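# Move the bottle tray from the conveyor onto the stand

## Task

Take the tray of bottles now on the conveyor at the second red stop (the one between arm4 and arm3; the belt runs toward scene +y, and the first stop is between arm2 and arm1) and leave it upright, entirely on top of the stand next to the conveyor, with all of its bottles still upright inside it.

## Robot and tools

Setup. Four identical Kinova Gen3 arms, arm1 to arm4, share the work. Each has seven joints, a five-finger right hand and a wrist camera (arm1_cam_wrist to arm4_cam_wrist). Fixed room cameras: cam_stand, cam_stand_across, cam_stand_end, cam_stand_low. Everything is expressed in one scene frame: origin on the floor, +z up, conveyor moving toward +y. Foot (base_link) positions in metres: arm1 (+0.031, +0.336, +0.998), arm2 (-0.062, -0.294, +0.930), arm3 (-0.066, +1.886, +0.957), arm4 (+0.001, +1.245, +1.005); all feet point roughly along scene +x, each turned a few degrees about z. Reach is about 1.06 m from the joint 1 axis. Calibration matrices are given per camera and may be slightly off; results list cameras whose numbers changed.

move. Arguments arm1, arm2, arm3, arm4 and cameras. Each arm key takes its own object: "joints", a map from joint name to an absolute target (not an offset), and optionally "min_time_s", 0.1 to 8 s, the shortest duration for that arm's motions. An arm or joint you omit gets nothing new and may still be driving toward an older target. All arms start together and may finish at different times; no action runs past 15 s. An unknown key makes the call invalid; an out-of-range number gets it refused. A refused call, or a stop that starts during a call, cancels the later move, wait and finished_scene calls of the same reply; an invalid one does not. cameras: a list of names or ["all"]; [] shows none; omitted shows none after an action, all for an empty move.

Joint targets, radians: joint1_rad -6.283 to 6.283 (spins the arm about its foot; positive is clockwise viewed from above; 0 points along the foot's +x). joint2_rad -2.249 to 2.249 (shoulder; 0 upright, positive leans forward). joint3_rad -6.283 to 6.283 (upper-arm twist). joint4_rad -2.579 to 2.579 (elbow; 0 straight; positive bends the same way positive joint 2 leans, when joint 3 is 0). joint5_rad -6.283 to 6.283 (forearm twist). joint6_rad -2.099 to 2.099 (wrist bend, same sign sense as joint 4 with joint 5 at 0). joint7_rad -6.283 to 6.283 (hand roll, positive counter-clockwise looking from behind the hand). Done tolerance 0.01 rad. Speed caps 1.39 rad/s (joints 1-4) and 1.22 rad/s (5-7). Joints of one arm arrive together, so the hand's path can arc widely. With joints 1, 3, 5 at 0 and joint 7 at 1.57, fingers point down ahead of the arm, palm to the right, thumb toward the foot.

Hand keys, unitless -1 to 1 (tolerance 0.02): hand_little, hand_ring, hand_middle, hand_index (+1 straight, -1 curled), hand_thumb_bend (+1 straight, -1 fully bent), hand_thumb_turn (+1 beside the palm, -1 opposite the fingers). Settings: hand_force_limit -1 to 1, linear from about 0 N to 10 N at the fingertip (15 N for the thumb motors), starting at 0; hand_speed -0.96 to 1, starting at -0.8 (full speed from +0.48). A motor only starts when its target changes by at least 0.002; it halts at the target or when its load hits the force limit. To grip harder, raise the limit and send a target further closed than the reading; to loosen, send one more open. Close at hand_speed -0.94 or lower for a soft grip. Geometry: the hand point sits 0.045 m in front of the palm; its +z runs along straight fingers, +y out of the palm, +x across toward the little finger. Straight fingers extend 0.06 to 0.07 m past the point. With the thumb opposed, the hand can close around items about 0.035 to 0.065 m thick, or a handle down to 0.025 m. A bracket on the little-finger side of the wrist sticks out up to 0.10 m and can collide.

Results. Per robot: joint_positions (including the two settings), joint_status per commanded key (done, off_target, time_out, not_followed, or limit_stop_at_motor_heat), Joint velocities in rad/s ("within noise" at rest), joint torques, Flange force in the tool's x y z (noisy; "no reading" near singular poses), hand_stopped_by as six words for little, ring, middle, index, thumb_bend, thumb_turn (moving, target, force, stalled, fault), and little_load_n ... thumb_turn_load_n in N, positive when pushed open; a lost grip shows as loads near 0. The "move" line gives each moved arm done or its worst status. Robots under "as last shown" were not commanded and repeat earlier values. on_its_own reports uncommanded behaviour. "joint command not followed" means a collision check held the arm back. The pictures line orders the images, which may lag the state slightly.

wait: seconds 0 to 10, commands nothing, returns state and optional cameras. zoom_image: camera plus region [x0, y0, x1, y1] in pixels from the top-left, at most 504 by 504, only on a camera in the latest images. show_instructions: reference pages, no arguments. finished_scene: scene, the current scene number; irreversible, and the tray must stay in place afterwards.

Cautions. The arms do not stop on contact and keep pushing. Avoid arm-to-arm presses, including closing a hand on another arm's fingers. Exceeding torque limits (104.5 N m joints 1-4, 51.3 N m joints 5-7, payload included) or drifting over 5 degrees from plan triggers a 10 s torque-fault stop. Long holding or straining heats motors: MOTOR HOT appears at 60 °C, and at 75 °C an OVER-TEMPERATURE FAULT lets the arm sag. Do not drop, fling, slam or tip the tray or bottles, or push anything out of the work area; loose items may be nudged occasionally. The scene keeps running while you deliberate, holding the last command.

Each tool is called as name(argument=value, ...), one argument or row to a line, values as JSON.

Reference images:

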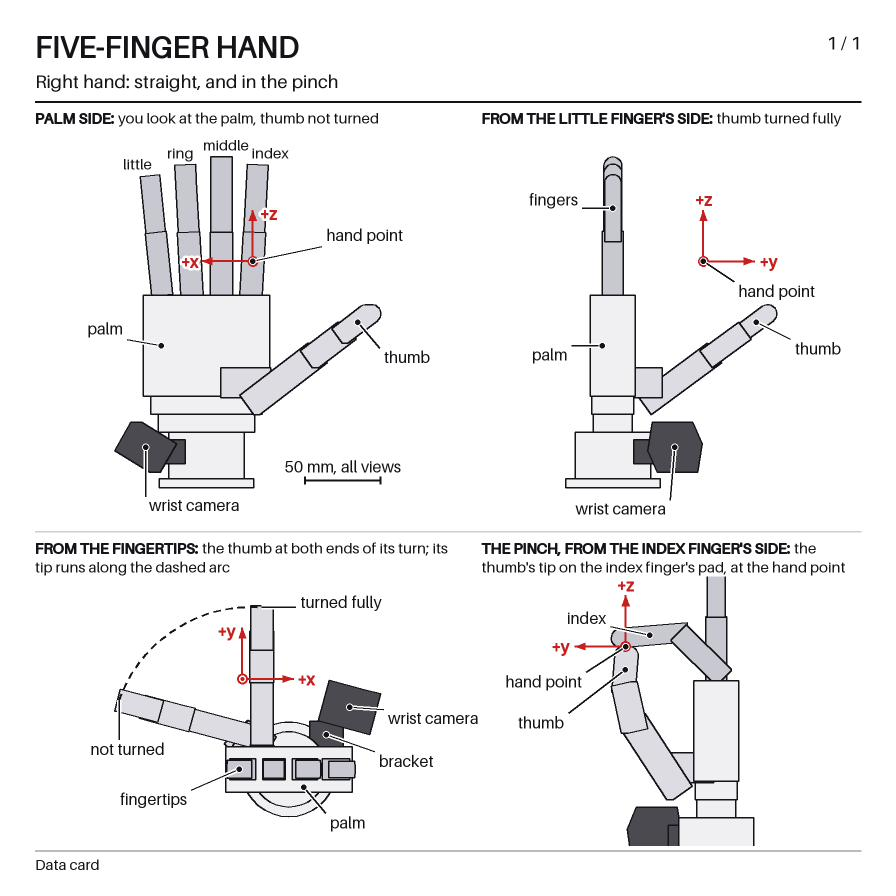

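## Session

move(
)

zoom_image(
  camera="cam_stand",
  region=[70, 260, 290, 440],
)

zoom_image(
  camera="cam_stand_across",
  region=[250, 80, 600, 300],
)

Scene clock: 0.00 s.
Joint torques (N m): no reading
Flange force (N): no reading
Joint velocities: within noise
arm1.joint_positions: joint1_rad=+0.480 joint2_rad=-0.382 joint3_rad=-0.061 joint4_rad=+1.481 joint5_rad=-0.042 joint6_rad=+2.064 joint7_rad=-1.691 hand_little=+1.000 hand_ring=+1.000 hand_middle=+1.000 hand_index=+1.000 hand_thumb_turn=+1.000 hand_thumb_bend=+1.000 hand_force_limit=+0.000 hand_speed=-0.800
arm1.joint_status: not commanded
arm1.hand_stopped_by: target,target,target,target,target,target
arm1.little_load_n: 0.0
arm1.ring_load_n: 0.0
arm1.middle_load_n: 0.0
arm1.index_load_n: 0.0
arm1.thumb_bend_load_n: 0.5
arm1.thumb_turn_load_n: 0.0
arm1.hand: x=+0.1965 y=+0.3311 z=+1.4927 quat_wxyz=(+0.016, -0.220, -0.975, -0.007) (m; scene frame)
arm2.joint_positions: joint1_rad=-0.486 joint2_rad=-0.464 joint3_rad=-0.119 joint4_rad=+1.500 joint5_rad=+0.010 joint6_rad=+2.061 joint7_rad=-1.778 hand_little=+1.000 hand_ring=+1.000 hand_middle=+1.000 hand_index=+1.000 hand_thumb_turn=+1.000 hand_thumb_bend=+1.000 hand_force_limit=+0.000 hand_speed=-0.800
arm2.joint_status: not commanded
arm2.hand_stopped_by: target,target,target,target,target,target
arm2.little_load_n: 0.0
arm2.ring_load_n: 0.0
arm2.middle_load_n: -0.5
arm2.index_load_n: 0.0
arm2.thumb_bend_load_n: 0.0
arm2.thumb_turn_load_n: 0.0
arm2.hand: x=+0.0477 y=-0.2017 z=+1.4283 quat_wxyz=(-0.030, +0.116, -0.993, +0.022) (m; scene frame)
arm3.joint_positions: joint1_rad=-0.716 joint2_rad=-0.350 joint3_rad=-0.093 joint4_rad=+1.492 joint5_rad=-0.006 joint6_rad=+2.026 joint7_rad=-1.750 hand_little=+1.000 hand_ring=+1.000 hand_middle=+1.000 hand_index=+1.000 hand_thumb_turn=+1.000 hand_thumb_bend=+1.000 hand_force_limit=+0.000 hand_speed=-0.800
arm3.joint_status: not commanded
arm3.hand_stopped_by: target,target,target,target,target,target
arm3.little_load_n: 0.0
arm3.ring_load_n: 0.0
arm3.middle_load_n: 0.0
arm3.index_load_n: 0.0
arm3.thumb_bend_load_n: 0.0
arm3.thumb_turn_load_n: 0.0
arm3.hand: x=+0.0448 y=+2.0249 z=+1.4431 quat_wxyz=(+0.009, +0.254, -0.967, +0.018) (m; scene frame)
arm4.joint_positions: joint1_rad=-0.339 joint2_rad=-0.327 joint3_rad=-0.027 joint4_rad=+1.466 joint5_rad=-0.002 joint6_rad=+1.955 joint7_rad=-1.666 hand_little=+1.000 hand_ring=+1.000 hand_middle=+1.000 hand_index=+1.000 hand_thumb_turn=+1.000 hand_thumb_bend=+1.000 hand_force_limit=+0.000 hand_speed=-0.800
arm4.joint_status: not commanded
arm4.hand_stopped_by: target,target,target,target,target,target
arm4.little_load_n: 0.0
arm4.ring_load_n: 0.0
arm4.middle_load_n: 0.0
arm4.index_load_n: 0.0
arm4.thumb_bend_load_n: 0.0
arm4.thumb_turn_load_n: 0.0
arm4.hand: x=+0.1582 y=+1.3711 z=+1.5013 quat_wxyz=(-0.028, +0.196, -0.980, -0.002) (m; scene frame)
pictures: arm1_cam_wrist, arm2_cam_wrist, arm3_cam_wrist, arm4_cam_wrist, cam_stand, cam_stand_across, cam_stand_end, cam_stand_low
camera_calibration:
arm1_cam_wrist: T_world_to_cam=[[0.210534, 0.976055, 0.0547021, -0.445721], [0.859904, -0.211517, 0.46457, -0.789694], [0.465016, -0.0507691, -0.883845, 1.35822], [0, 0, 0, 1]] pos_world=[0.141308, 0.33697, 1.5917]
arm2_cam_wrist: T_world_to_cam=[[-0.44527, 0.894553, -0.0388507, 0.256381], [0.736846, 0.390731, 0.551713, -0.745214], [0.508716, 0.217034, -0.833129, 1.32139], [0, 0, 0, 1]] pos_world=[-0.00894819, -0.224955, 1.522]
arm3_cam_wrist: T_world_to_cam=[[-0.673441, 0.739174, 0.00995981, -1.48135], [0.646505, 0.582372, 0.492822, -1.92246], [0.358481, 0.338325, -0.870073, 0.668569], [0, 0, 0, 1]] pos_world=[0.00561199, 1.98837, 1.54389]
arm4_cam_wrist: T_world_to_cam=[[-0.61625, 0.783995, -0.0747527, -0.864275], [0.63378, 0.550032, 0.543863, -1.66845], [0.467502, 0.287779, -0.835838, 0.897809], [0, 0, 0, 1]] pos_world=[0.10509, 1.33692, 1.59322]

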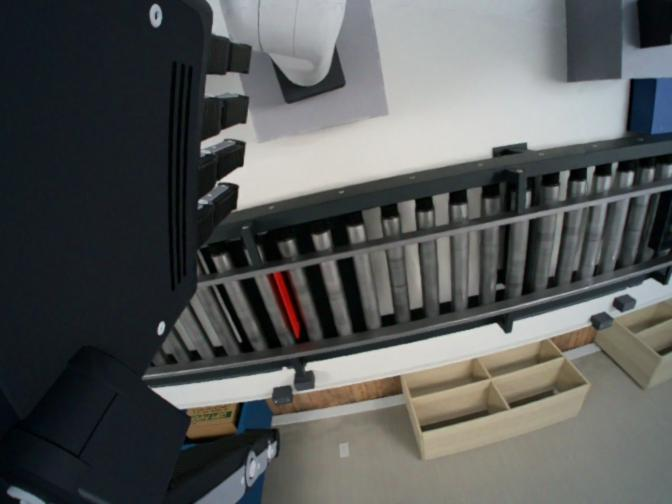

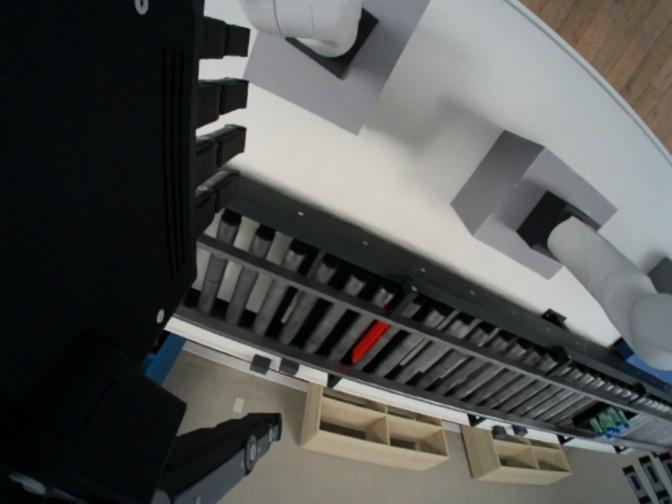

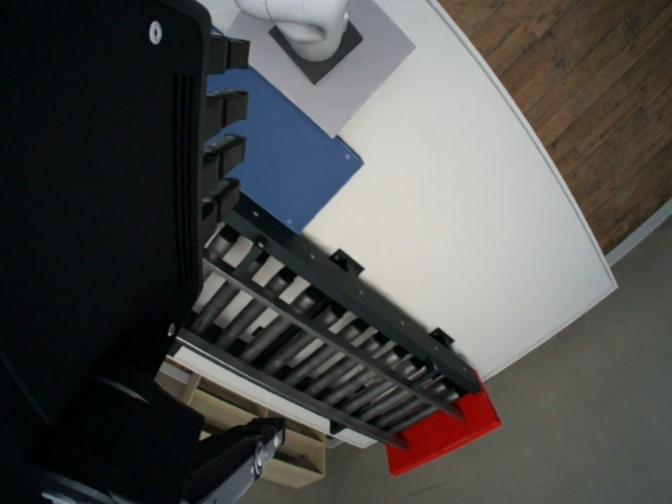

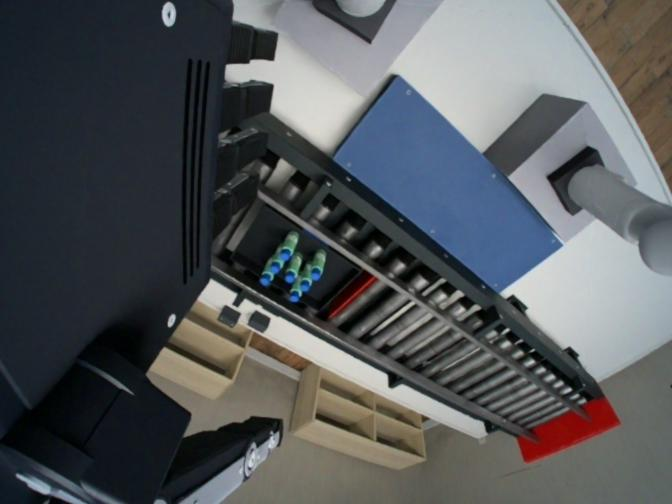

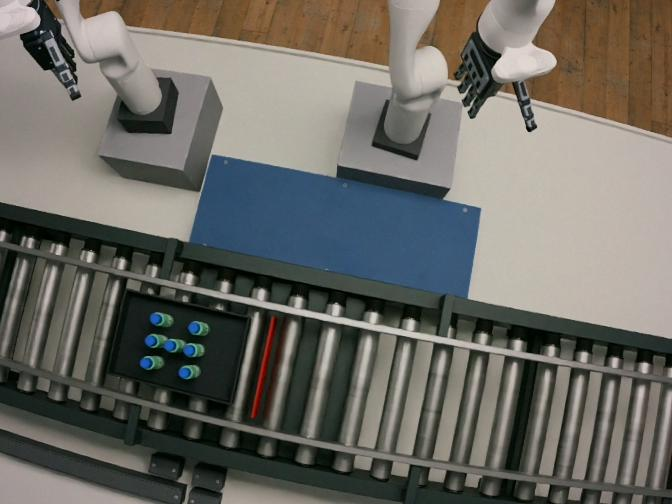

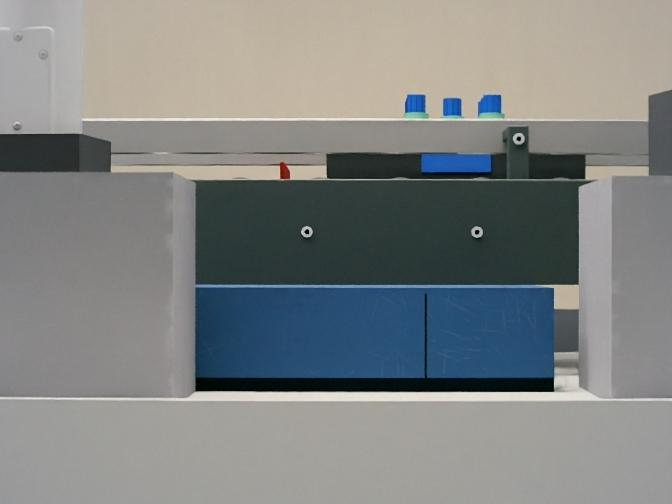

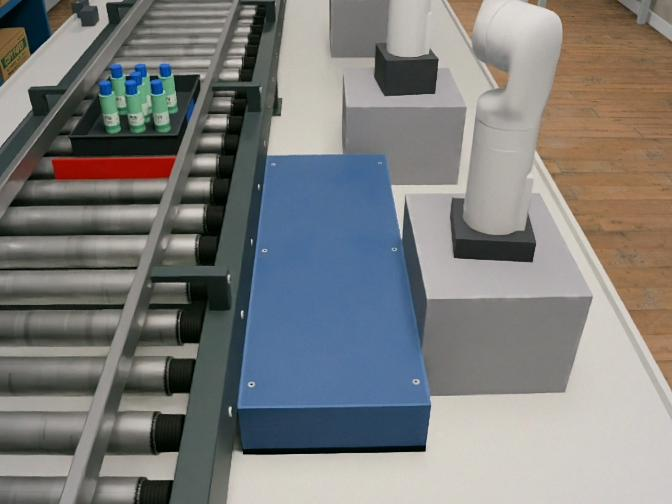

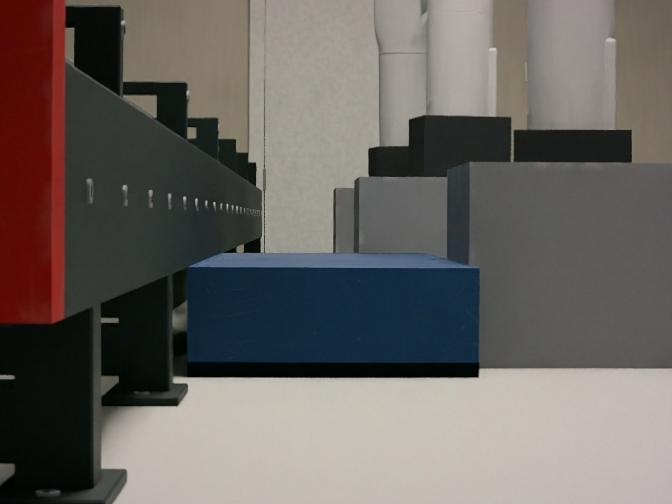

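Scaled by 2.291 from the camera's 672x504 image, which has a finer 960x720 frame.

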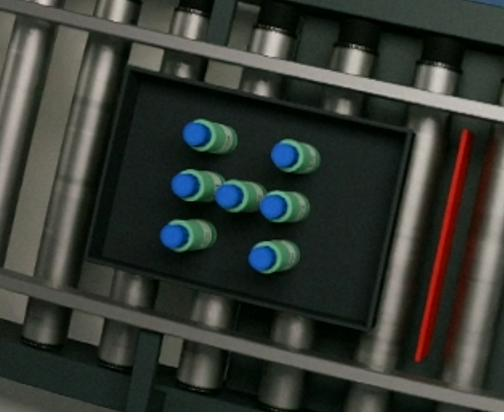

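Scaled by 1.440 from the camera's 672x504 image, which has a finer 960x720 frame.

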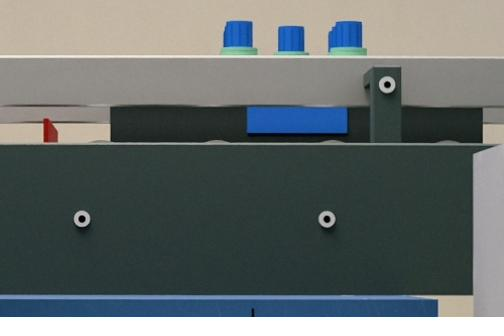

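move(
  arm4={"joints":{"joint1_rad":0.4195,"joint2_rad":1.1387,"joint3_rad":0,"joint4_rad":1.1494,"joint5_rad":-1.1178,"joint6_rad":1.5524,"joint7_rad":-3.9473,"hand_speed":0,"hand_thumb_turn":-1,"hand_thumb_bend":0,"hand_index":0.2,"hand_middle":0.2,"hand_ring":0.2,"hand_little":0.2},"min_time_s":3.5},
  arm3={"joints":{"joint1_rad":-0.1705,"joint2_rad":1.0265,"joint3_rad":0,"joint4_rad":1.2026,"joint5_rad":1.2572,"joint6_rad":1.4043,"joint7_rad":-2.2125,"hand_speed":0,"hand_thumb_turn":-1,"hand_thumb_bend":0,"hand_index":0.2,"hand_middle":0.2,"hand_ring":0.2,"hand_little":0.2},"min_time_s":3.5},
)

move(
  arm4={"joints":{"joint1_rad":0.4166,"joint2_rad":1.2625,"joint4_rad":1.0938,"joint5_rad":-1.1218,"joint6_rad":1.5202,"joint7_rad":-3.8870},"min_time_s":1.5},
  arm3={"joints":{"joint1_rad":-0.1961,"joint2_rad":1.1368,"joint4_rad":1.1920,"joint5_rad":1.2585,"joint6_rad":1.3921,"joint7_rad":-2.3153},"min_time_s":1.5},
  cameras=["cam_stand","cam_stand_across"],
)

zoom_image(
  camera="cam_stand_across",
  region=[270, 20, 630, 200],
)

zoom_image(
  camera="cam_stand",
  region=[70, 270, 290, 430],
)

Scene clock: 80.53 s.
Joint torques (N m): arm1=[0.13 0.79 1.49 -8.56 -0.59 -0.1 0.23] | arm2=[0.3 1.1 0.28 -7.25 0.03 -0.05 0.12] | arm3=[0.35 -23.59 1.9 -5.74 2.11 1.61 -0.06] | arm4=[0.88 -21.41 -1.62 -6.33 -1.96 1.83 -0.07]
Flange force (N): arm1=[3.9 4.3 6.7] | arm2=[-0.6 0.4 0.4] | arm3=[-4.5 1.2 0.1] | arm4=[-6.3 -2.6 3.0]
move: arm3 done; arm4 done
Joint velocities: within noise
arm1, arm2: as last shown
arm1.thumb_bend_load_n: 0.0
arm2.middle_load_n: 0.0
arm3.joint_positions: joint1_rad=-0.170 joint2_rad=+1.026 joint3_rad=+0.000 joint4_rad=+1.203 joint5_rad=+1.257 joint6_rad=+1.404 joint7_rad=-2.213 hand_little=+0.200 hand_ring=+0.200 hand_middle=+0.200 hand_index=+0.200 hand_thumb_turn=-1.000 hand_thumb_bend=+0.000 hand_force_limit=+0.000 hand_speed=+0.000
arm3.joint_status: all done
arm3.hand_stopped_by: target,target,target,target,target,target
arm3.little_load_n: 0.0
arm3.ring_load_n: 0.0
arm3.middle_load_n: 0.0
arm3.index_load_n: 0.0
arm3.thumb_bend_load_n: 0.0
arm3.thumb_turn_load_n: 0.0
arm3.hand: x=+0.5739 y=+1.6144 z=+1.0989 quat_wxyz=(+0.002, +0.001, -0.819, +0.574) (m; scene frame)
arm4.joint_positions: joint1_rad=+0.419 joint2_rad=+1.139 joint3_rad=+0.000 joint4_rad=+1.149 joint5_rad=-1.118 joint6_rad=+1.552 joint7_rad=-3.947 hand_little=+0.200 hand_ring=+0.200 hand_middle=+0.200 hand_index=+0.200 hand_thumb_turn=-1.000 hand_thumb_bend=+0.000 hand_force_limit=+0.000 hand_speed=+0.000
arm4.joint_status: all done
arm4.hand_stopped_by: target,target,target,target,target,target
arm4.little_load_n: 0.0
arm4.ring_load_n: 0.0
arm4.middle_load_n: 0.0
arm4.index_load_n: 0.0
arm4.thumb_bend_load_n: 0.0
arm4.thumb_turn_load_n: 0.0
arm4.hand: x=+0.5541 y=+1.3235 z=+1.0979 quat_wxyz=(+0.573, -0.819, -0.002, -0.004) (m; scene frame)
pictures: none

Scene clock: 82.37 s.
Joint torques (N m): arm1=[0.15 0.78 1.5 -8.52 -0.57 -0.1 0.22] | arm2=[0.26 1.11 0.26 -7.28 0.06 -0.05 0.12] | arm3=[0.36 -24 2.01 -5.17 1.94 1.8 -0.05] | arm4=[0.84 -21.86 -1.69 -5.92 -1.87 1.9 -0.08]
Flange force (N): arm1=[3.8 4.3 6.5] | arm2=[-0.6 0.5 0.5] | arm3=[-4.2 1.7 0.1] | arm4=[-6.3 -3.3 2.5]
move: arm3 done; arm4 done
Joint velocities: within noise
arm1, arm2: as last shown
arm3.joint_positions: joint1_rad=-0.196 joint2_rad=+1.137 joint3_rad=+0.000 joint4_rad=+1.192 joint5_rad=+1.258 joint6_rad=+1.392 joint7_rad=-2.315 hand_little=+0.200 hand_ring=+0.200 hand_middle=+0.200 hand_index=+0.200 hand_thumb_turn=-1.000 hand_thumb_bend=+0.000 hand_force_limit=+0.000 hand_speed=+0.000
arm3.joint_status: all done
arm3.hand_stopped_by: target,target,target,target,target,target
arm3.little_load_n: 0.0
arm3.ring_load_n: 0.0
arm3.middle_load_n: 0.0
arm3.index_load_n: 0.0
arm3.thumb_bend_load_n: 0.0
arm3.thumb_turn_load_n: 0.0
arm3.hand: x=+0.5747 y=+1.6300 z=+1.0342 quat_wxyz=(+0.002, +0.001, -0.819, +0.574) (m; scene frame)
arm4.joint_positions: joint1_rad=+0.417 joint2_rad=+1.263 joint3_rad=+0.000 joint4_rad=+1.094 joint5_rad=-1.122 joint6_rad=+1.520 joint7_rad=-3.887 hand_little=+0.200 hand_ring=+0.200 hand_middle=+0.200 hand_index=+0.200 hand_thumb_turn=-1.000 hand_thumb_bend=+0.000 hand_force_limit=+0.000 hand_speed=+0.000
arm4.joint_status: all done
arm4.hand_stopped_by: target,target,target,target,target,target
arm4.little_load_n: 0.0
arm4.ring_load_n: 0.0
arm4.middle_load_n: 0.0
arm4.index_load_n: 0.0
arm4.thumb_bend_load_n: 0.5
arm4.thumb_turn_load_n: 0.0
arm4.hand: x=+0.5594 y=+1.3239 z=+1.0336 quat_wxyz=(+0.573, -0.820, -0.002, -0.004) (m; scene frame)
pictures: cam_stand, cam_stand_across

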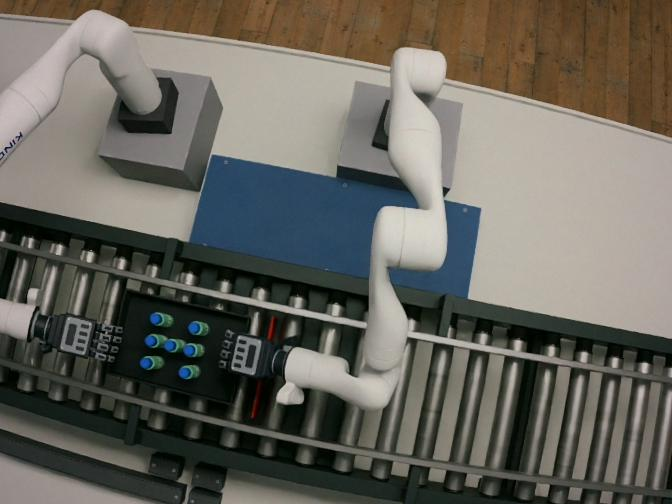

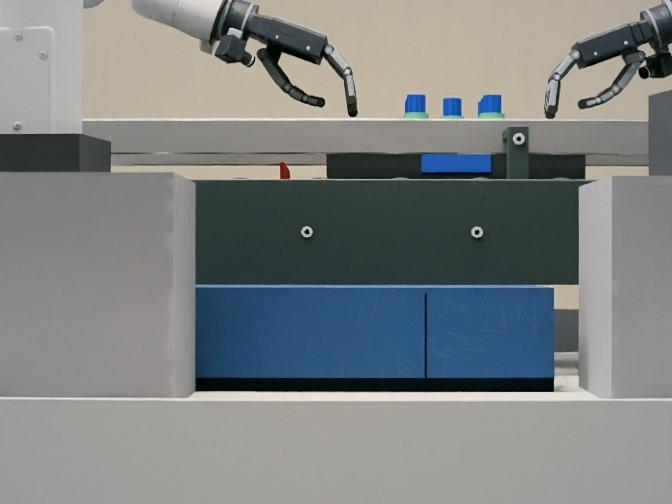

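Scaled by 1.400 from the camera's 672x504 image, which has a finer 960x720 frame.

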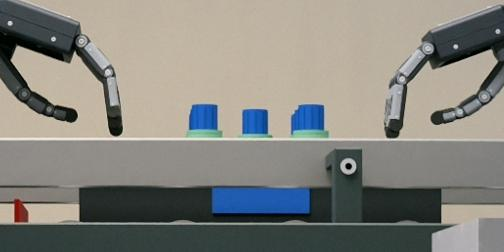

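Scaled by 2.291 from the camera's 672x504 image, which has a finer 960x720 frame.

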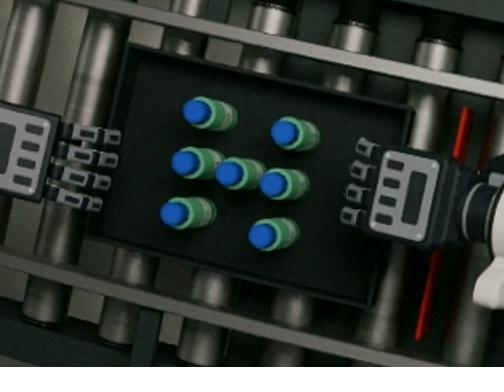

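move(
  arm4={"joints":{"joint1_rad":0.4171,"joint2_rad":1.3839,"joint4_rad":1.0282,"joint5_rad":-1.1249,"joint6_rad":1.4966,"joint7_rad":-3.8360},"min_time_s":1.5},
  arm3={"joints":{"joint1_rad":-0.1960,"joint2_rad":1.2514,"joint4_rad":1.1536,"joint5_rad":1.2723,"joint6_rad":1.3690,"joint7_rad":-2.3894},"min_time_s":1.5},
)

move(
  arm4={"joints":{"joint1_rad":0.4117,"joint2_rad":1.3820,"joint4_rad":1.0345,"joint5_rad":-1.1289,"joint6_rad":1.4915,"joint7_rad":-3.8335},"min_time_s":1},
  arm3={"joints":{"joint1_rad":-0.1903,"joint2_rad":1.2512,"joint4_rad":1.1542,"joint5_rad":1.2764,"joint6_rad":1.3652,"joint7_rad":-2.3886},"min_time_s":1},
  cameras=["cam_stand","cam_stand_across"],
)

zoom_image(
  camera="cam_stand",
  region=[90, 280, 180, 400],
)

zoom_image(
  camera="cam_stand",
  region=[200, 300, 290, 420],
)

Scene clock: 102.33 s.
Joint torques (N m): arm1=[0.15 0.78 1.49 -8.55 -0.59 -0.09 0.2] | arm2=[0.24 1.08 0.25 -7.2 0.05 -0.04 0.17] | arm3=[0.34 -24.36 2.16 -4.68 1.82 1.94 -0.04] | arm4=[0.88 -22.08 -1.72 -5.58 -1.77 2.01 -0.08]
Flange force (N): arm1=[3.8 4.2 6.6] | arm2=[-0.7 0.6 0.2] | arm3=[-4.4 2.1 0.3] | arm4=[-6.4 -4.1 2.4]
move: arm3 done; arm4 done
Joint velocities: within noise
arm1, arm2: as last shown
arm2.thumb_turn_load_n: -0.5
arm3.joint_positions: joint1_rad=-0.196 joint2_rad=+1.251 joint3_rad=+0.000 joint4_rad=+1.154 joint5_rad=+1.272 joint6_rad=+1.369 joint7_rad=-2.389 hand_little=+0.200 hand_ring=+0.200 hand_middle=+0.200 hand_index=+0.200 hand_thumb_turn=-1.000 hand_thumb_bend=+0.000 hand_force_limit=+0.000 hand_speed=+0.000
arm3.joint_status: all done
arm3.hand_stopped_by: target,target,target,target,target,target
arm3.little_load_n: 0.0
arm3.ring_load_n: 0.0
arm3.middle_load_n: 0.0
arm3.index_load_n: 0.0
arm3.thumb_bend_load_n: 0.0
arm3.thumb_turn_load_n: 0.0
arm3.hand: x=+0.5751 y=+1.6301 z=+0.9726 quat_wxyz=(+0.001, +0.001, -0.819, +0.574) (m; scene frame)
arm4.joint_positions: joint1_rad=+0.417 joint2_rad=+1.384 joint3_rad=+0.000 joint4_rad=+1.028 joint5_rad=-1.125 joint6_rad=+1.497 joint7_rad=-3.836 hand_little=+0.200 hand_ring=+0.200 hand_middle=+0.200 hand_index=+0.200 hand_thumb_turn=-1.000 hand_thumb_bend=+0.000 hand_force_limit=+0.000 hand_speed=+0.000
arm4.joint_status: all done
arm4.hand_stopped_by: target,target,target,target,target,target
arm4.little_load_n: 0.0
arm4.ring_load_n: 0.0
arm4.middle_load_n: 0.0
arm4.index_load_n: 0.0
arm4.thumb_bend_load_n: 0.0
arm4.thumb_turn_load_n: 0.0
arm4.hand: x=+0.5597 y=+1.3236 z=+0.9722 quat_wxyz=(+0.573, -0.819, -0.002, -0.004) (m; scene frame)
pictures: none

Scene clock: 103.63 s.
Joint torques (N m): arm1=[0.15 0.77 1.46 -8.57 -0.6 -0.1 0.21] | arm2=[0.27 1.12 0.26 -7.27 0.07 -0.07 0.17] | arm3=[4.99 -25.22 6.08 -4.91 2.92 3.17 -0.15] | arm4=[-2.77 -22.14 -4.6 -4.9 -2.68 3.03 -0.17]
Flange force (N): arm1=[3.8 4.1 6.7] | arm2=[-0.5 0.6 0.5] | arm3=[-4.1 6.1 -6.3] | arm4=[-6.1 -0.6 -3.2]
move: arm3 done; arm4 done
Joint velocities: within noise
arm1, arm2: as last shown
arm2.thumb_turn_load_n: 0.0
arm3.joint_positions: joint1_rad=-0.190 joint2_rad=+1.251 joint3_rad=+0.000 joint4_rad=+1.154 joint5_rad=+1.276 joint6_rad=+1.365 joint7_rad=-2.389 hand_little=+0.200 hand_ring=+0.200 hand_middle=+0.200 hand_index=+0.200 hand_thumb_turn=-1.000 hand_thumb_bend=+0.002 hand_force_limit=+0.000 hand_speed=+0.000
arm3.joint_status: all done
arm3.hand_stopped_by: target,target,target,target,target,target
arm3.little_load_n: 0.0
arm3.ring_load_n: 0.0
arm3.middle_load_n: 0.0
arm3.index_load_n: 0.0
arm3.thumb_bend_load_n: 6.5
arm3.thumb_turn_load_n: 0.5
arm3.hand: x=+0.5751 y=+1.6266 z=+0.9725 quat_wxyz=(+0.001, +0.001, -0.819, +0.574) (m; scene frame)
arm4.joint_positions: joint1_rad=+0.412 joint2_rad=+1.382 joint3_rad=+0.000 joint4_rad=+1.034 joint5_rad=-1.129 joint6_rad=+1.491 joint7_rad=-3.833 hand_little=+0.200 hand_ring=+0.200 hand_middle=+0.200 hand_index=+0.200 hand_thumb_turn=-1.000 hand_thumb_bend=+0.001 hand_force_limit=+0.000 hand_speed=+0.000
arm4.joint_status: all done
arm4.hand_stopped_by: target,target,target,target,target,target
arm4.little_load_n: 0.0
arm4.ring_load_n: 0.0
arm4.middle_load_n: 0.0
arm4.index_load_n: -0.5
arm4.thumb_bend_load_n: 5.5
arm4.thumb_turn_load_n: 0.5
arm4.hand: x=+0.5596 y=+1.3271 z=+0.9720 quat_wxyz=(+0.573, -0.820, -0.002, -0.004) (m; scene frame)
pictures: cam_stand, cam_stand_across

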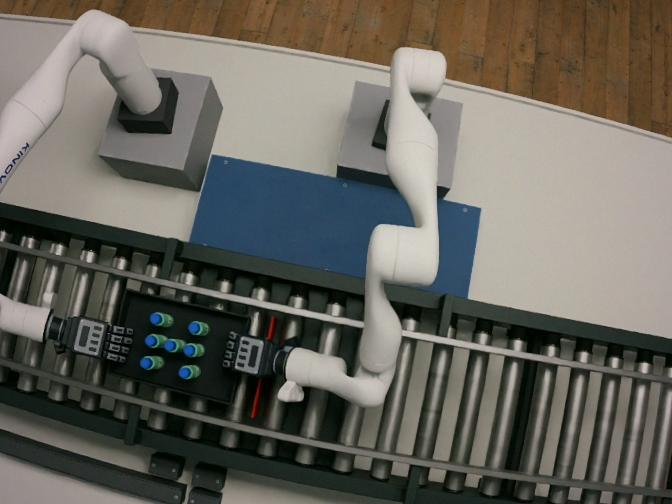

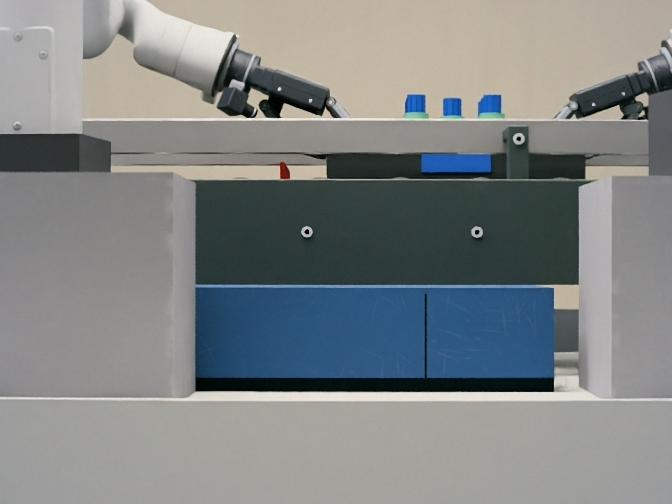

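Scaled by 4.200 from the camera's 672x504 image, which has a finer 960x720 frame.

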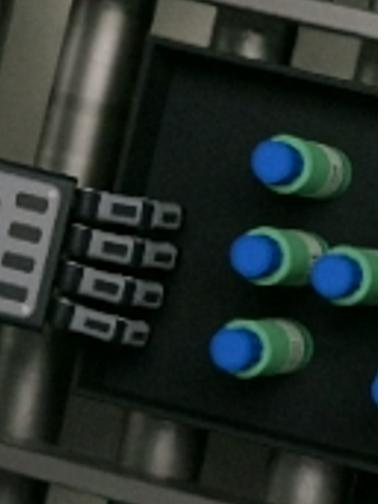

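Scaled by 4.200 from the camera's 672x504 image, which has a finer 960x720 frame.

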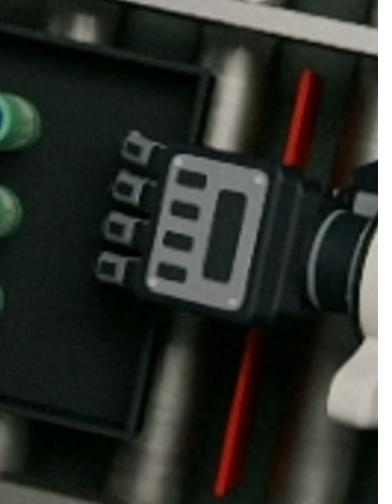

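move(
  arm4={"joints":{"hand_speed":-0.93,"hand_force_limit":0.0,"hand_index":-0.6,"hand_middle":-0.6,"hand_ring":-0.6,"hand_little":-0.6}},
  arm3={"joints":{"hand_speed":-0.93,"hand_force_limit":0.0,"hand_index":-0.6,"hand_middle":-0.6,"hand_ring":-0.6,"hand_little":-0.6}},
)

move(
  arm4={"joints":{"hand_force_limit":0.7,"hand_index":-0.7,"hand_middle":-0.7}},
  arm3={"joints":{"hand_force_limit":0.7,"hand_index":-0.7,"hand_middle":-0.7}},
)

move(
  arm4={"joints":{"joint1_rad":0.4064,"joint2_rad":1.3553,"joint4_rad":1.0326,"joint5_rad":-1.1308,"joint6_rad":1.5005,"joint7_rad":-3.8612},"min_time_s":2},
  arm3={"joints":{"joint1_rad":-0.1929,"joint2_rad":1.2278,"joint4_rad":1.1420,"joint5_rad":1.2679,"joint6_rad":1.3772,"joint7_rad":-2.3547},"min_time_s":2},
  cameras=["cam_stand","cam_stand_across","cam_stand_end"],
)

Scene clock: 134.40 s.
Joint torques (N m): arm1=[0.15 0.78 1.45 -8.55 -0.57 -0.09 0.21] | arm2=[0.25 1.08 0.26 -7.18 0.06 -0.06 0.14] | arm3=[0.32 -27.83 3.67 -5.39 2.31 3.61 -0.04] | arm4=[1.66 -25.09 -2.63 -6.62 -2.85 2.68 -0.14]
Flange force (N): arm1=[3.8 4.1 6.6] | arm2=[-0.7 0.6 0.0] | arm3=[-5.7 7.8 3.6] | arm4=[-7.3 0.3 4.9]
move: arm3 off_target; arm4 off_target
Joint velocities: within noise
arm1, arm2: as last shown
arm3.joint_positions: joint1_rad=-0.190 joint2_rad=+1.251 joint3_rad=+0.000 joint4_rad=+1.154 joint5_rad=+1.276 joint6_rad=+1.365 joint7_rad=-2.389 hand_little=-0.185 hand_ring=-0.146 hand_middle=-0.120 hand_index=-0.146 hand_thumb_turn=-1.000 hand_thumb_bend=+0.002 hand_force_limit=+0.000 hand_speed=-0.930
arm3.joint_status: hand_little off_target (ended at -0.185, target -0.600); hand_ring off_target (ended at -0.146, target -0.600); hand_middle off_target (ended at -0.120, target -0.600); hand_index off_target (ended at -0.146, target -0.600); the others done
arm3.hand_stopped_by: force,force,force,force,target,target
arm3.little_load_n: 6.0
arm3.ring_load_n: 4.5
arm3.middle_load_n: 0.5
arm3.index_load_n: 4.5
arm3.thumb_bend_load_n: 9.5
arm3.thumb_turn_load_n: 1.0
arm3.hand: x=+0.5752 y=+1.6266 z=+0.9725 quat_wxyz=(+0.001, +0.001, -0.819, +0.574) (m; scene frame)
arm4.joint_positions: joint1_rad=+0.412 joint2_rad=+1.382 joint3_rad=+0.000 joint4_rad=+1.034 joint5_rad=-1.129 joint6_rad=+1.491 joint7_rad=-3.833 hand_little=-0.179 hand_ring=-0.140 hand_middle=-0.120 hand_index=-0.146 hand_thumb_turn=-1.000 hand_thumb_bend=+0.002 hand_force_limit=+0.000 hand_speed=-0.930
arm4.joint_status: hand_little off_target (ended at -0.179, target -0.600); hand_ring off_target (ended at -0.140, target -0.600); hand_middle off_target (ended at -0.120, target -0.600); hand_index off_target (ended at -0.146, target -0.600); the others done
arm4.hand_stopped_by: force,force,force,force,target,target
arm4.little_load_n: 6.0
arm4.ring_load_n: 4.0
arm4.middle_load_n: 1.5
arm4.index_load_n: 5.5
arm4.thumb_bend_load_n: 9.0
arm4.thumb_turn_load_n: 1.0
arm4.hand: x=+0.5596 y=+1.3271 z=+0.9720 quat_wxyz=(+0.573, -0.819, -0.003, -0.004) (m; scene frame)
pictures: none

Scene clock: 134.97 s.
Joint torques (N m): arm1=[0.19 0.76 1.48 -8.54 -0.6 -0.11 0.19] | arm2=[0.25 1.03 0.26 -7.26 0.05 -0.04 0.15] | arm3=[-2.48 -28.28 1.69 -5.85 2.23 2.73 -0.08] | arm4=[3.96 -26.48 -1.37 -7.47 -2.72 2.53 -0.12]
Flange force (N): arm1=[3.8 4.1 6.5] | arm2=[-0.8 0.6 0.4] | arm3=[-5.4 6.7 7.3] | arm4=[-8.0 0.4 9.4]
move: arm3 off_target; arm4 off_target
Joint velocities: within noise
arm1, arm2: as last shown
arm1.ring_load_n: -0.5
arm3.joint_positions: joint1_rad=-0.190 joint2_rad=+1.251 joint3_rad=+0.000 joint4_rad=+1.154 joint5_rad=+1.276 joint6_rad=+1.365 joint7_rad=-2.389 hand_little=-0.186 hand_ring=-0.146 hand_middle=-0.136 hand_index=-0.163 hand_thumb_turn=-1.000 hand_thumb_bend=+0.003 hand_force_limit=+0.700 hand_speed=-0.930
arm3.joint_status: hand_middle off_target (ended at -0.136, target -0.700); hand_index off_target (ended at -0.163, target -0.700); the others done
arm3.hand_stopped_by: force,force,force,force,target,target
arm3.little_load_n: 2.5
arm3.ring_load_n: 2.0
arm3.middle_load_n: 8.5
arm3.index_load_n: 10.5
arm3.thumb_bend_load_n: 12.0
arm3.thumb_turn_load_n: 1.0
arm3.hand: x=+0.5752 y=+1.6266 z=+0.9725 quat_wxyz=(+0.001, +0.001, -0.819, +0.574) (m; scene frame)
arm4.joint_positions: joint1_rad=+0.412 joint2_rad=+1.382 joint3_rad=+0.000 joint4_rad=+1.034 joint5_rad=-1.129 joint6_rad=+1.491 joint7_rad=-3.833 hand_little=-0.179 hand_ring=-0.140 hand_middle=-0.130 hand_index=-0.150 hand_thumb_turn=-1.000 hand_thumb_bend=+0.002 hand_force_limit=+0.700 hand_speed=-0.930
arm4.joint_status: hand_middle off_target (ended at -0.130, target -0.700); hand_index off_target (ended at -0.150, target -0.700); the others done
arm4.hand_stopped_by: force,force,force,force,target,target
arm4.little_load_n: 4.5
arm4.ring_load_n: 2.5
arm4.middle_load_n: 10.5
arm4.index_load_n: 7.5
arm4.thumb_bend_load_n: 10.0
arm4.thumb_turn_load_n: 1.0
arm4.hand: x=+0.5596 y=+1.3271 z=+0.9720 quat_wxyz=(+0.573, -0.819, -0.003, -0.004) (m; scene frame)
pictures: none

Scene clock: 137.27 s.
Joint torques (N m): arm1=[0.15 0.79 1.48 -8.56 -0.59 -0.09 0.23] | arm2=[0.24 1.12 0.12 -7.27 0.05 0 0.17] | arm3=[-2.59 -28.4 1.56 -6.15 2.29 2.61 -0.08] | arm4=[4.03 -26.66 -1.28 -7.69 -2.79 2.46 -0.15]
Flange force (N): arm1=[3.8 4.2 6.7] | arm2=[-0.7 0.2 0.7] | arm3=[-5.4 6.6 7.4] | arm4=[-8.1 0.8 9.6]
move: arm3 done; arm4 done
Joint velocities: within noise
arm1, arm2: as last shown
arm1.ring_load_n: 0.0
arm3.joint_positions: joint1_rad=-0.193 joint2_rad=+1.228 joint3_rad=+0.000 joint4_rad=+1.142 joint5_rad=+1.268 joint6_rad=+1.377 joint7_rad=-2.355 hand_little=-0.186 hand_ring=-0.146 hand_middle=-0.136 hand_index=-0.163 hand_thumb_turn=-1.000 hand_thumb_bend=+0.003 hand_force_limit=+0.700 hand_speed=-0.930
arm3.joint_status: all done
arm3.hand_stopped_by: force,force,force,force,target,target
arm3.little_load_n: 2.5
arm3.ring_load_n: 1.5
arm3.middle_load_n: 8.0
arm3.index_load_n: 10.5
arm3.thumb_bend_load_n: 11.5
arm3.thumb_turn_load_n: 1.0
arm3.hand: x=+0.5802 y=+1.6286 z=+0.9895 quat_wxyz=(+0.001, +0.001, -0.819, +0.574) (m; scene frame)
arm4.joint_positions: joint1_rad=+0.406 joint2_rad=+1.355 joint3_rad=+0.000 joint4_rad=+1.033 joint5_rad=-1.131 joint6_rad=+1.500 joint7_rad=-3.861 hand_little=-0.179 hand_ring=-0.140 hand_middle=-0.130 hand_index=-0.150 hand_thumb_turn=-1.000 hand_thumb_bend=+0.002 hand_force_limit=+0.700 hand_speed=-0.930
arm4.joint_status: all done
arm4.hand_stopped_by: force,force,force,force,target,target
arm4.little_load_n: 4.5
arm4.ring_load_n: 2.5
arm4.middle_load_n: 10.5
arm4.index_load_n: 7.5
arm4.thumb_bend_load_n: 10.0
arm4.thumb_turn_load_n: 1.0
arm4.hand: x=+0.5647 y=+1.3291 z=+0.9891 quat_wxyz=(+0.573, -0.819, -0.002, -0.004) (m; scene frame)
pictures: cam_stand, cam_stand_across, cam_stand_end

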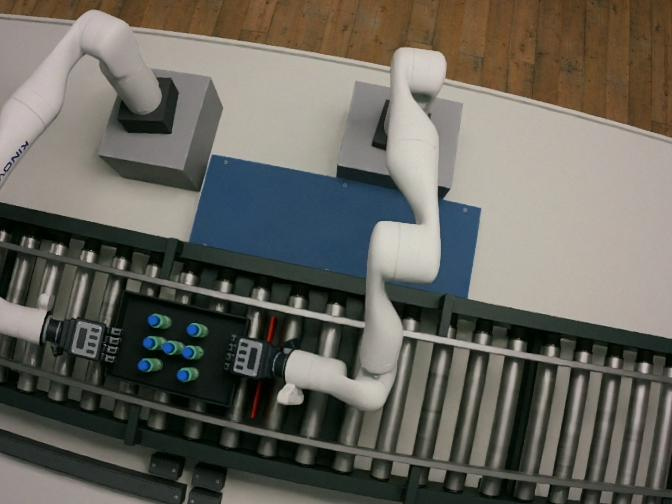

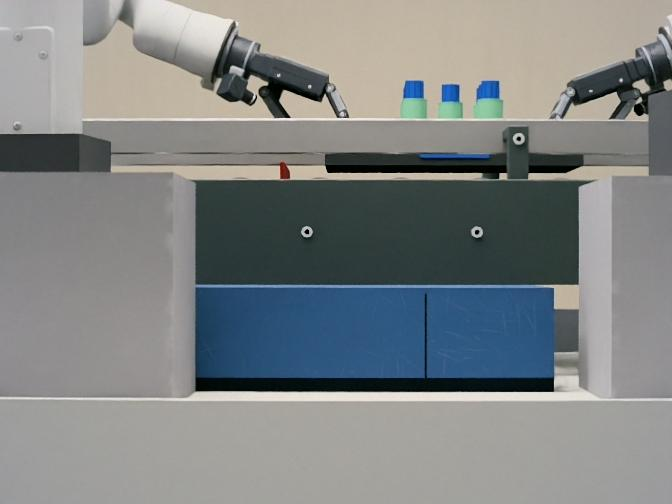

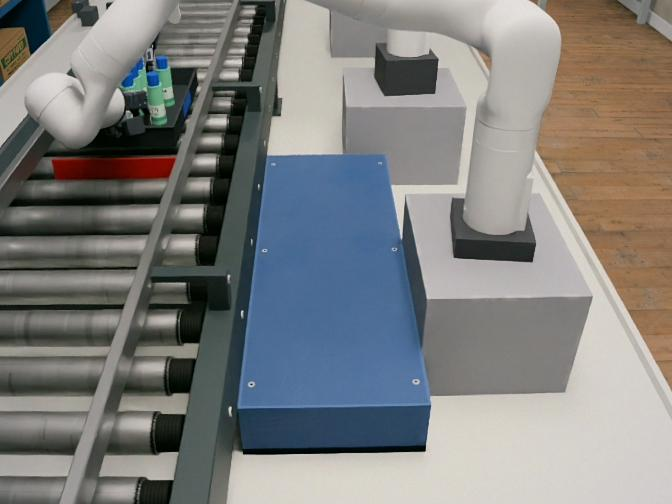

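move(
  arm4={"joints":{"joint1_rad":0.4061,"joint2_rad":1.2688,"joint4_rad":1.0758,"joint5_rad":-1.1285,"joint6_rad":1.5188,"joint7_rad":-3.9004},"min_time_s":1.6},
  arm3={"joints":{"joint1_rad":-0.1929,"joint2_rad":1.1460,"joint4_rad":1.1657,"joint5_rad":1.2574,"joint6_rad":1.3951,"joint7_rad":-2.2976},"min_time_s":1.6},
)

move(
  arm4={"joints":{"joint1_rad":0.4059,"joint2_rad":1.1874,"joint4_rad":1.1015,"joint5_rad":-1.1267,"joint6_rad":1.5427,"joint7_rad":-3.9510},"min_time_s":1.6},
  arm3={"joints":{"joint1_rad":-0.1929,"joint2_rad":1.0702,"joint4_rad":1.1722,"joint5_rad":1.2464,"joint6_rad":1.4167,"joint7_rad":-2.2314},"min_time_s":1.6},
)

move(
  arm4={"joints":{"joint1_rad":0.3537,"joint2_rad":1.0813,"joint4_rad":1.3917,"joint5_rad":-1.1774,"joint6_rad":1.4346,"joint7_rad":-3.7968},"min_time_s":1.6},
  arm3={"joints":{"joint1_rad":-0.2788,"joint2_rad":0.9866,"joint4_rad":1.3870,"joint5_rad":1.2099,"joint6_rad":1.4327,"joint7_rad":-2.3778},"min_time_s":1.6},
)

move(
  arm4={"joints":{"joint1_rad":0.2898,"joint2_rad":1.0023,"joint4_rad":1.6326,"joint5_rad":-1.2564,"joint6_rad":1.3450,"joint7_rad":-3.6550},"min_time_s":1.6},
  arm3={"joints":{"joint1_rad":-0.3784,"joint2_rad":0.9222,"joint4_rad":1.5594,"joint5_rad":1.1507,"joint6_rad":1.4520,"joint7_rad":-2.5035},"min_time_s":1.6},
  cameras=["cam_stand","cam_stand_across","cam_stand_end"],
)

Scene clock: 173.53 s.
Joint torques (N m): arm1=[0.15 0.79 1.48 -8.54 -0.58 -0.1 0.21] | arm2=[0.27 1.08 0.24 -7.22 0.09 -0.02 0.13] | arm3=[-2.32 -28.13 1.74 -6.56 2.48 2.65 -0.08] | arm4=[3.85 -26.38 -1.35 -8.05 -2.95 2.41 -0.14]
Flange force (N): arm1=[3.8 4.2 6.6] | arm2=[-0.7 0.5 0.4] | arm3=[-5.3 6.4 7.0] | arm4=[-8.4 1.4 9.6]
move: arm3 done; arm4 done
Joint velocities: within noise
arm1.joint_positions: joint1_rad=+0.480 joint2_rad=-0.382 joint3_rad=-0.061 joint4_rad=+1.481 joint5_rad=-0.042 joint6_rad=+2.064 joint7_rad=-1.691 hand_little=+1.000 hand_ring=+1.000 hand_middle=+1.000 hand_index=+1.000 hand_thumb_turn=+1.000 hand_thumb_bend=+1.000 hand_force_limit=+0.000 hand_speed=-0.800
arm1.joint_status: not commanded
arm1.hand_stopped_by: target,target,target,target,target,target
arm1.little_load_n: 0.0
arm1.ring_load_n: 0.0
arm1.middle_load_n: 0.0
arm1.index_load_n: 0.0
arm1.thumb_bend_load_n: 0.0
arm1.thumb_turn_load_n: 0.0
arm1.hand: x=+0.1965 y=+0.3311 z=+1.4927 quat_wxyz=(+0.016, -0.220, -0.975, -0.007) (m; scene frame)
arm2.joint_positions: joint1_rad=-0.486 joint2_rad=-0.464 joint3_rad=-0.119 joint4_rad=+1.500 joint5_rad=+0.010 joint6_rad=+2.061 joint7_rad=-1.778 hand_little=+1.000 hand_ring=+1.000 hand_middle=+1.000 hand_index=+1.000 hand_thumb_turn=+1.000 hand_thumb_bend=+1.000 hand_force_limit=+0.000 hand_speed=-0.800
arm2.joint_status: not commanded
arm2.hand_stopped_by: target,target,target,target,target,target
arm2.little_load_n: 0.0
arm2.ring_load_n: 0.0
arm2.middle_load_n: 0.0
arm2.index_load_n: 0.0
arm2.thumb_bend_load_n: 0.0
arm2.thumb_turn_load_n: 0.0
arm2.hand: x=+0.0477 y=-0.2017 z=+1.4283 quat_wxyz=(-0.030, +0.116, -0.993, +0.022) (m; scene frame)
arm3.joint_positions: joint1_rad=-0.193 joint2_rad=+1.146 joint3_rad=+0.000 joint4_rad=+1.166 joint5_rad=+1.257 joint6_rad=+1.395 joint7_rad=-2.298 hand_little=-0.186 hand_ring=-0.146 hand_middle=-0.136 hand_index=-0.163 hand_thumb_turn=-1.000 hand_thumb_bend=+0.003 hand_force_limit=+0.700 hand_speed=-0.930
arm3.joint_status: all done
arm3.hand_stopped_by: force,force,force,force,target,target
arm3.little_load_n: 2.5
arm3.ring_load_n: 2.0
arm3.middle_load_n: 8.0
arm3.index_load_n: 10.5
arm3.thumb_bend_load_n: 12.0
arm3.thumb_turn_load_n: 1.0
arm3.hand: x=+0.5800 y=+1.6286 z=+1.0345 quat_wxyz=(+0.002, +0.001, -0.819, +0.574) (m; scene frame)
arm4.joint_positions: joint1_rad=+0.406 joint2_rad=+1.269 joint3_rad=+0.000 joint4_rad=+1.076 joint5_rad=-1.129 joint6_rad=+1.519 joint7_rad=-3.900 hand_little=-0.179 hand_ring=-0.140 hand_middle=-0.130 hand_index=-0.150 hand_thumb_turn=-1.000 hand_thumb_bend=+0.002 hand_force_limit=+0.700 hand_speed=-0.930
arm4.joint_status: all done
arm4.hand_stopped_by: force,force,force,force,target,target
arm4.little_load_n: 5.0
arm4.ring_load_n: 2.5
arm4.middle_load_n: 10.5
arm4.index_load_n: 7.0
arm4.thumb_bend_load_n: 10.0
arm4.thumb_turn_load_n: 1.0
arm4.hand: x=+0.5647 y=+1.3292 z=+1.0338 quat_wxyz=(+0.573, -0.819, -0.002, -0.004) (m; scene frame)
pictures: none

Scene clock: 175.43 s.
Joint torques (N m): arm1=[0.17 0.77 1.48 -8.54 -0.59 -0.1 0.2] | arm2=[0.28 1.07 0.14 -7.3 0.05 -0.03 0.12] | arm3=[-1.95 -27.92 1.84 -7.01 2.72 2.51 -0.05] | arm4=[3.51 -26 -1.47 -8.25 -3.09 2.36 -0.15]
Flange force (N): arm1=[3.8 4.2 6.5] | arm2=[-0.7 0.0 0.7] | arm3=[-5.5 6.4 6.2] | arm4=[-8.0 2.3 9.2]
move: arm3 done; arm4 done
Joint velocities: within noise
arm1, arm2: as last shown
arm3.joint_positions: joint1_rad=-0.193 joint2_rad=+1.070 joint3_rad=+0.000 joint4_rad=+1.172 joint5_rad=+1.246 joint6_rad=+1.417 joint7_rad=-2.231 hand_little=-0.186 hand_ring=-0.146 hand_middle=-0.136 hand_index=-0.163 hand_thumb_turn=-1.000 hand_thumb_bend=+0.003 hand_force_limit=+0.700 hand_speed=-0.930
arm3.joint_status: all done
arm3.hand_stopped_by: force,force,force,force,target,target
arm3.little_load_n: 2.5
arm3.ring_load_n: 1.5
arm3.middle_load_n: 8.0
arm3.index_load_n: 10.5
arm3.thumb_bend_load_n: 12.0
arm3.thumb_turn_load_n: 1.0
arm3.hand: x=+0.5801 y=+1.6286 z=+1.0796 quat_wxyz=(+0.001, +0.001, -0.819, +0.574) (m; scene frame)
arm4.joint_positions: joint1_rad=+0.406 joint2_rad=+1.187 joint3_rad=+0.000 joint4_rad=+1.102 joint5_rad=-1.127 joint6_rad=+1.543 joint7_rad=-3.951 hand_little=-0.179 hand_ring=-0.140 hand_middle=-0.130 hand_index=-0.150 hand_thumb_turn=-1.000 hand_thumb_bend=+0.002 hand_force_limit=+0.700 hand_speed=-0.930
arm4.joint_status: all done
arm4.hand_stopped_by: force,force,force,force,target,target
arm4.little_load_n: 5.0
arm4.ring_load_n: 2.5
arm4.middle_load_n: 10.5
arm4.index_load_n: 7.0
arm4.thumb_bend_load_n: 10.0
arm4.thumb_turn_load_n: 1.5
arm4.hand: x=+0.5647 y=+1.3293 z=+1.0789 quat_wxyz=(+0.573, -0.819, -0.002, -0.004) (m; scene frame)
pictures: none

Scene clock: 177.40 s.
Joint torques (N m): arm1=[0.16 0.76 1.46 -8.55 -0.6 -0.11 0.23] | arm2=[0.2 1.04 0.25 -7.28 0.03 -0.03 0.14] | arm3=[-1.28 -25.76 1.96 -5.88 2.47 2.95 -0.09] | arm4=[2.86 -23.79 -1.58 -6.98 -2.83 2.85 -0.15]
Flange force (N): arm1=[3.8 4.2 6.6] | arm2=[-0.8 0.5 0.5] | arm3=[-4.6 6.9 5.1] | arm4=[-6.4 2.7 7.5]
move: arm3 done; arm4 done
Joint velocities: within noise
arm1, arm2: as last shown
arm3.joint_positions: joint1_rad=-0.279 joint2_rad=+0.987 joint3_rad=+0.000 joint4_rad=+1.387 joint5_rad=+1.210 joint6_rad=+1.433 joint7_rad=-2.378 hand_little=-0.186 hand_ring=-0.146 hand_middle=-0.136 hand_index=-0.163 hand_thumb_turn=-1.000 hand_thumb_bend=+0.003 hand_force_limit=+0.700 hand_speed=-0.930
arm3.joint_status: all done
arm3.hand_stopped_by: force,force,force,force,target,target
arm3.little_load_n: 2.5
arm3.ring_load_n: 1.5
arm3.middle_load_n: 8.0
arm3.index_load_n: 10.0
arm3.thumb_bend_load_n: 12.0
arm3.thumb_turn_load_n: 1.0
arm3.hand: x=+0.5305 y=+1.6737 z=+1.0794 quat_wxyz=(+0.001, +0.001, -0.819, +0.574) (m; scene frame)
arm4.joint_positions: joint1_rad=+0.354 joint2_rad=+1.081 joint3_rad=+0.000 joint4_rad=+1.392 joint5_rad=-1.177 joint6_rad=+1.435 joint7_rad=-3.797 hand_little=-0.179 hand_ring=-0.140 hand_middle=-0.130 hand_index=-0.150 hand_thumb_turn=-1.000 hand_thumb_bend=+0.002 hand_force_limit=+0.700 hand_speed=-0.930
arm4.joint_status: all done
arm4.hand_stopped_by: force,force,force,force,target,target
arm4.little_load_n: 4.5
arm4.ring_load_n: 2.5
arm4.middle_load_n: 10.0
arm4.index_load_n: 6.5
arm4.thumb_bend_load_n: 10.0
arm4.thumb_turn_load_n: 1.5
arm4.hand: x=+0.5151 y=+1.3744 z=+1.0790 quat_wxyz=(+0.573, -0.819, -0.002, -0.004) (m; scene frame)
pictures: none

Scene clock: 179.37 s.
Joint torques (N m): arm1=[0.16 0.8 1.47 -8.54 -0.59 -0.11 0.2] | arm2=[0.22 1.17 0.22 -7.2 0.06 -0.05 0.12] | arm3=[-1.31 -23.76 1.63 -4.77 2.09 3.19 -0.07] | arm4=[2.96 -21.84 -1.23 -5.85 -2.42 3.12 -0.16]
Flange force (N): arm1=[3.9 4.1 6.5] | arm2=[-0.5 0.4 0.3] | arm3=[-4.2 7.0 5.2] | arm4=[-5.5 2.7 7.2]
move: arm3 done; arm4 done
Joint velocities: within noise
arm1, arm2: as last shown
arm2.thumb_bend_load_n: -0.5
arm3.joint_positions: joint1_rad=-0.378 joint2_rad=+0.922 joint3_rad=+0.000 joint4_rad=+1.559 joint5_rad=+1.151 joint6_rad=+1.452 joint7_rad=-2.503 hand_little=-0.186 hand_ring=-0.146 hand_middle=-0.136 hand_index=-0.163 hand_thumb_turn=-1.000 hand_thumb_bend=+0.003 hand_force_limit=+0.700 hand_speed=-0.930
arm3.joint_status: all done
arm3.hand_stopped_by: force,force,force,force,target,target
arm3.little_load_n: 3.0
arm3.ring_load_n: 1.5
arm3.middle_load_n: 8.0
arm3.index_load_n: 10.0
arm3.thumb_bend_load_n: 12.0
arm3.thumb_turn_load_n: 1.0
arm3.hand: x=+0.4809 y=+1.7187 z=+1.0794 quat_wxyz=(+0.001, +0.001, -0.819, +0.574) (m; scene frame)
arm4.joint_positions: joint1_rad=+0.290 joint2_rad=+1.002 joint3_rad=+0.000 joint4_rad=+1.633 joint5_rad=-1.256 joint6_rad=+1.345 joint7_rad=-3.655 hand_little=-0.179 hand_ring=-0.140 hand_middle=-0.130 hand_index=-0.150 hand_thumb_turn=-1.000 hand_thumb_bend=+0.002 hand_force_limit=+0.700 hand_speed=-0.930
arm4.joint_status: all done
arm4.hand_stopped_by: force,force,force,force,target,target
arm4.little_load_n: 5.0
arm4.ring_load_n: 3.0
arm4.middle_load_n: 10.5
arm4.index_load_n: 7.0
arm4.thumb_bend_load_n: 10.0
arm4.thumb_turn_load_n: 1.5
arm4.hand: x=+0.4655 y=+1.4194 z=+1.0790 quat_wxyz=(+0.573, -0.819, -0.002, -0.004) (m; scene frame)
pictures: cam_stand, cam_stand_across, cam_stand_end

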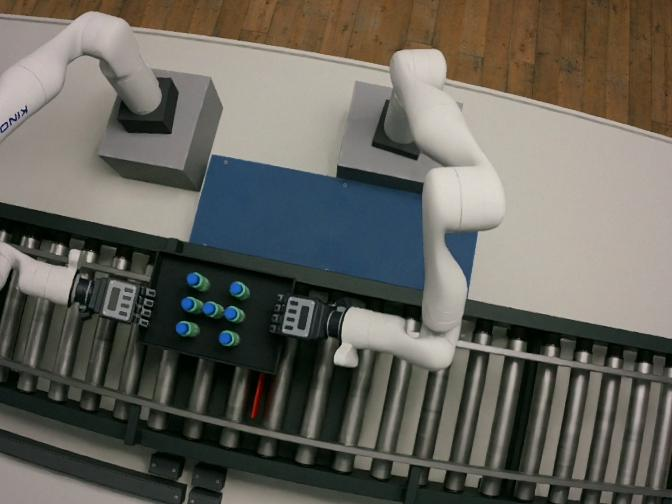

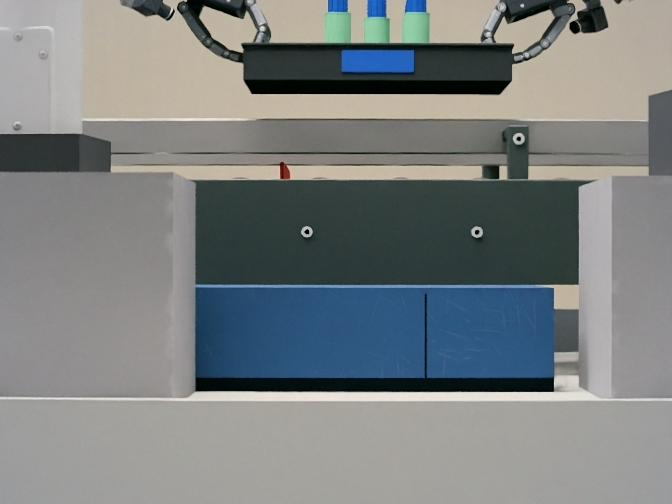

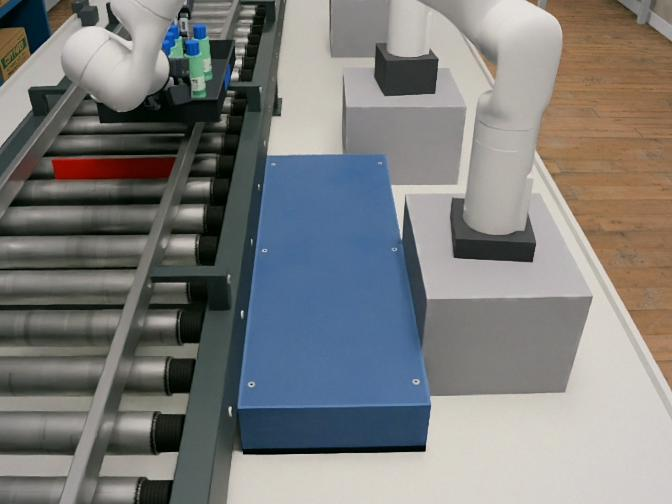

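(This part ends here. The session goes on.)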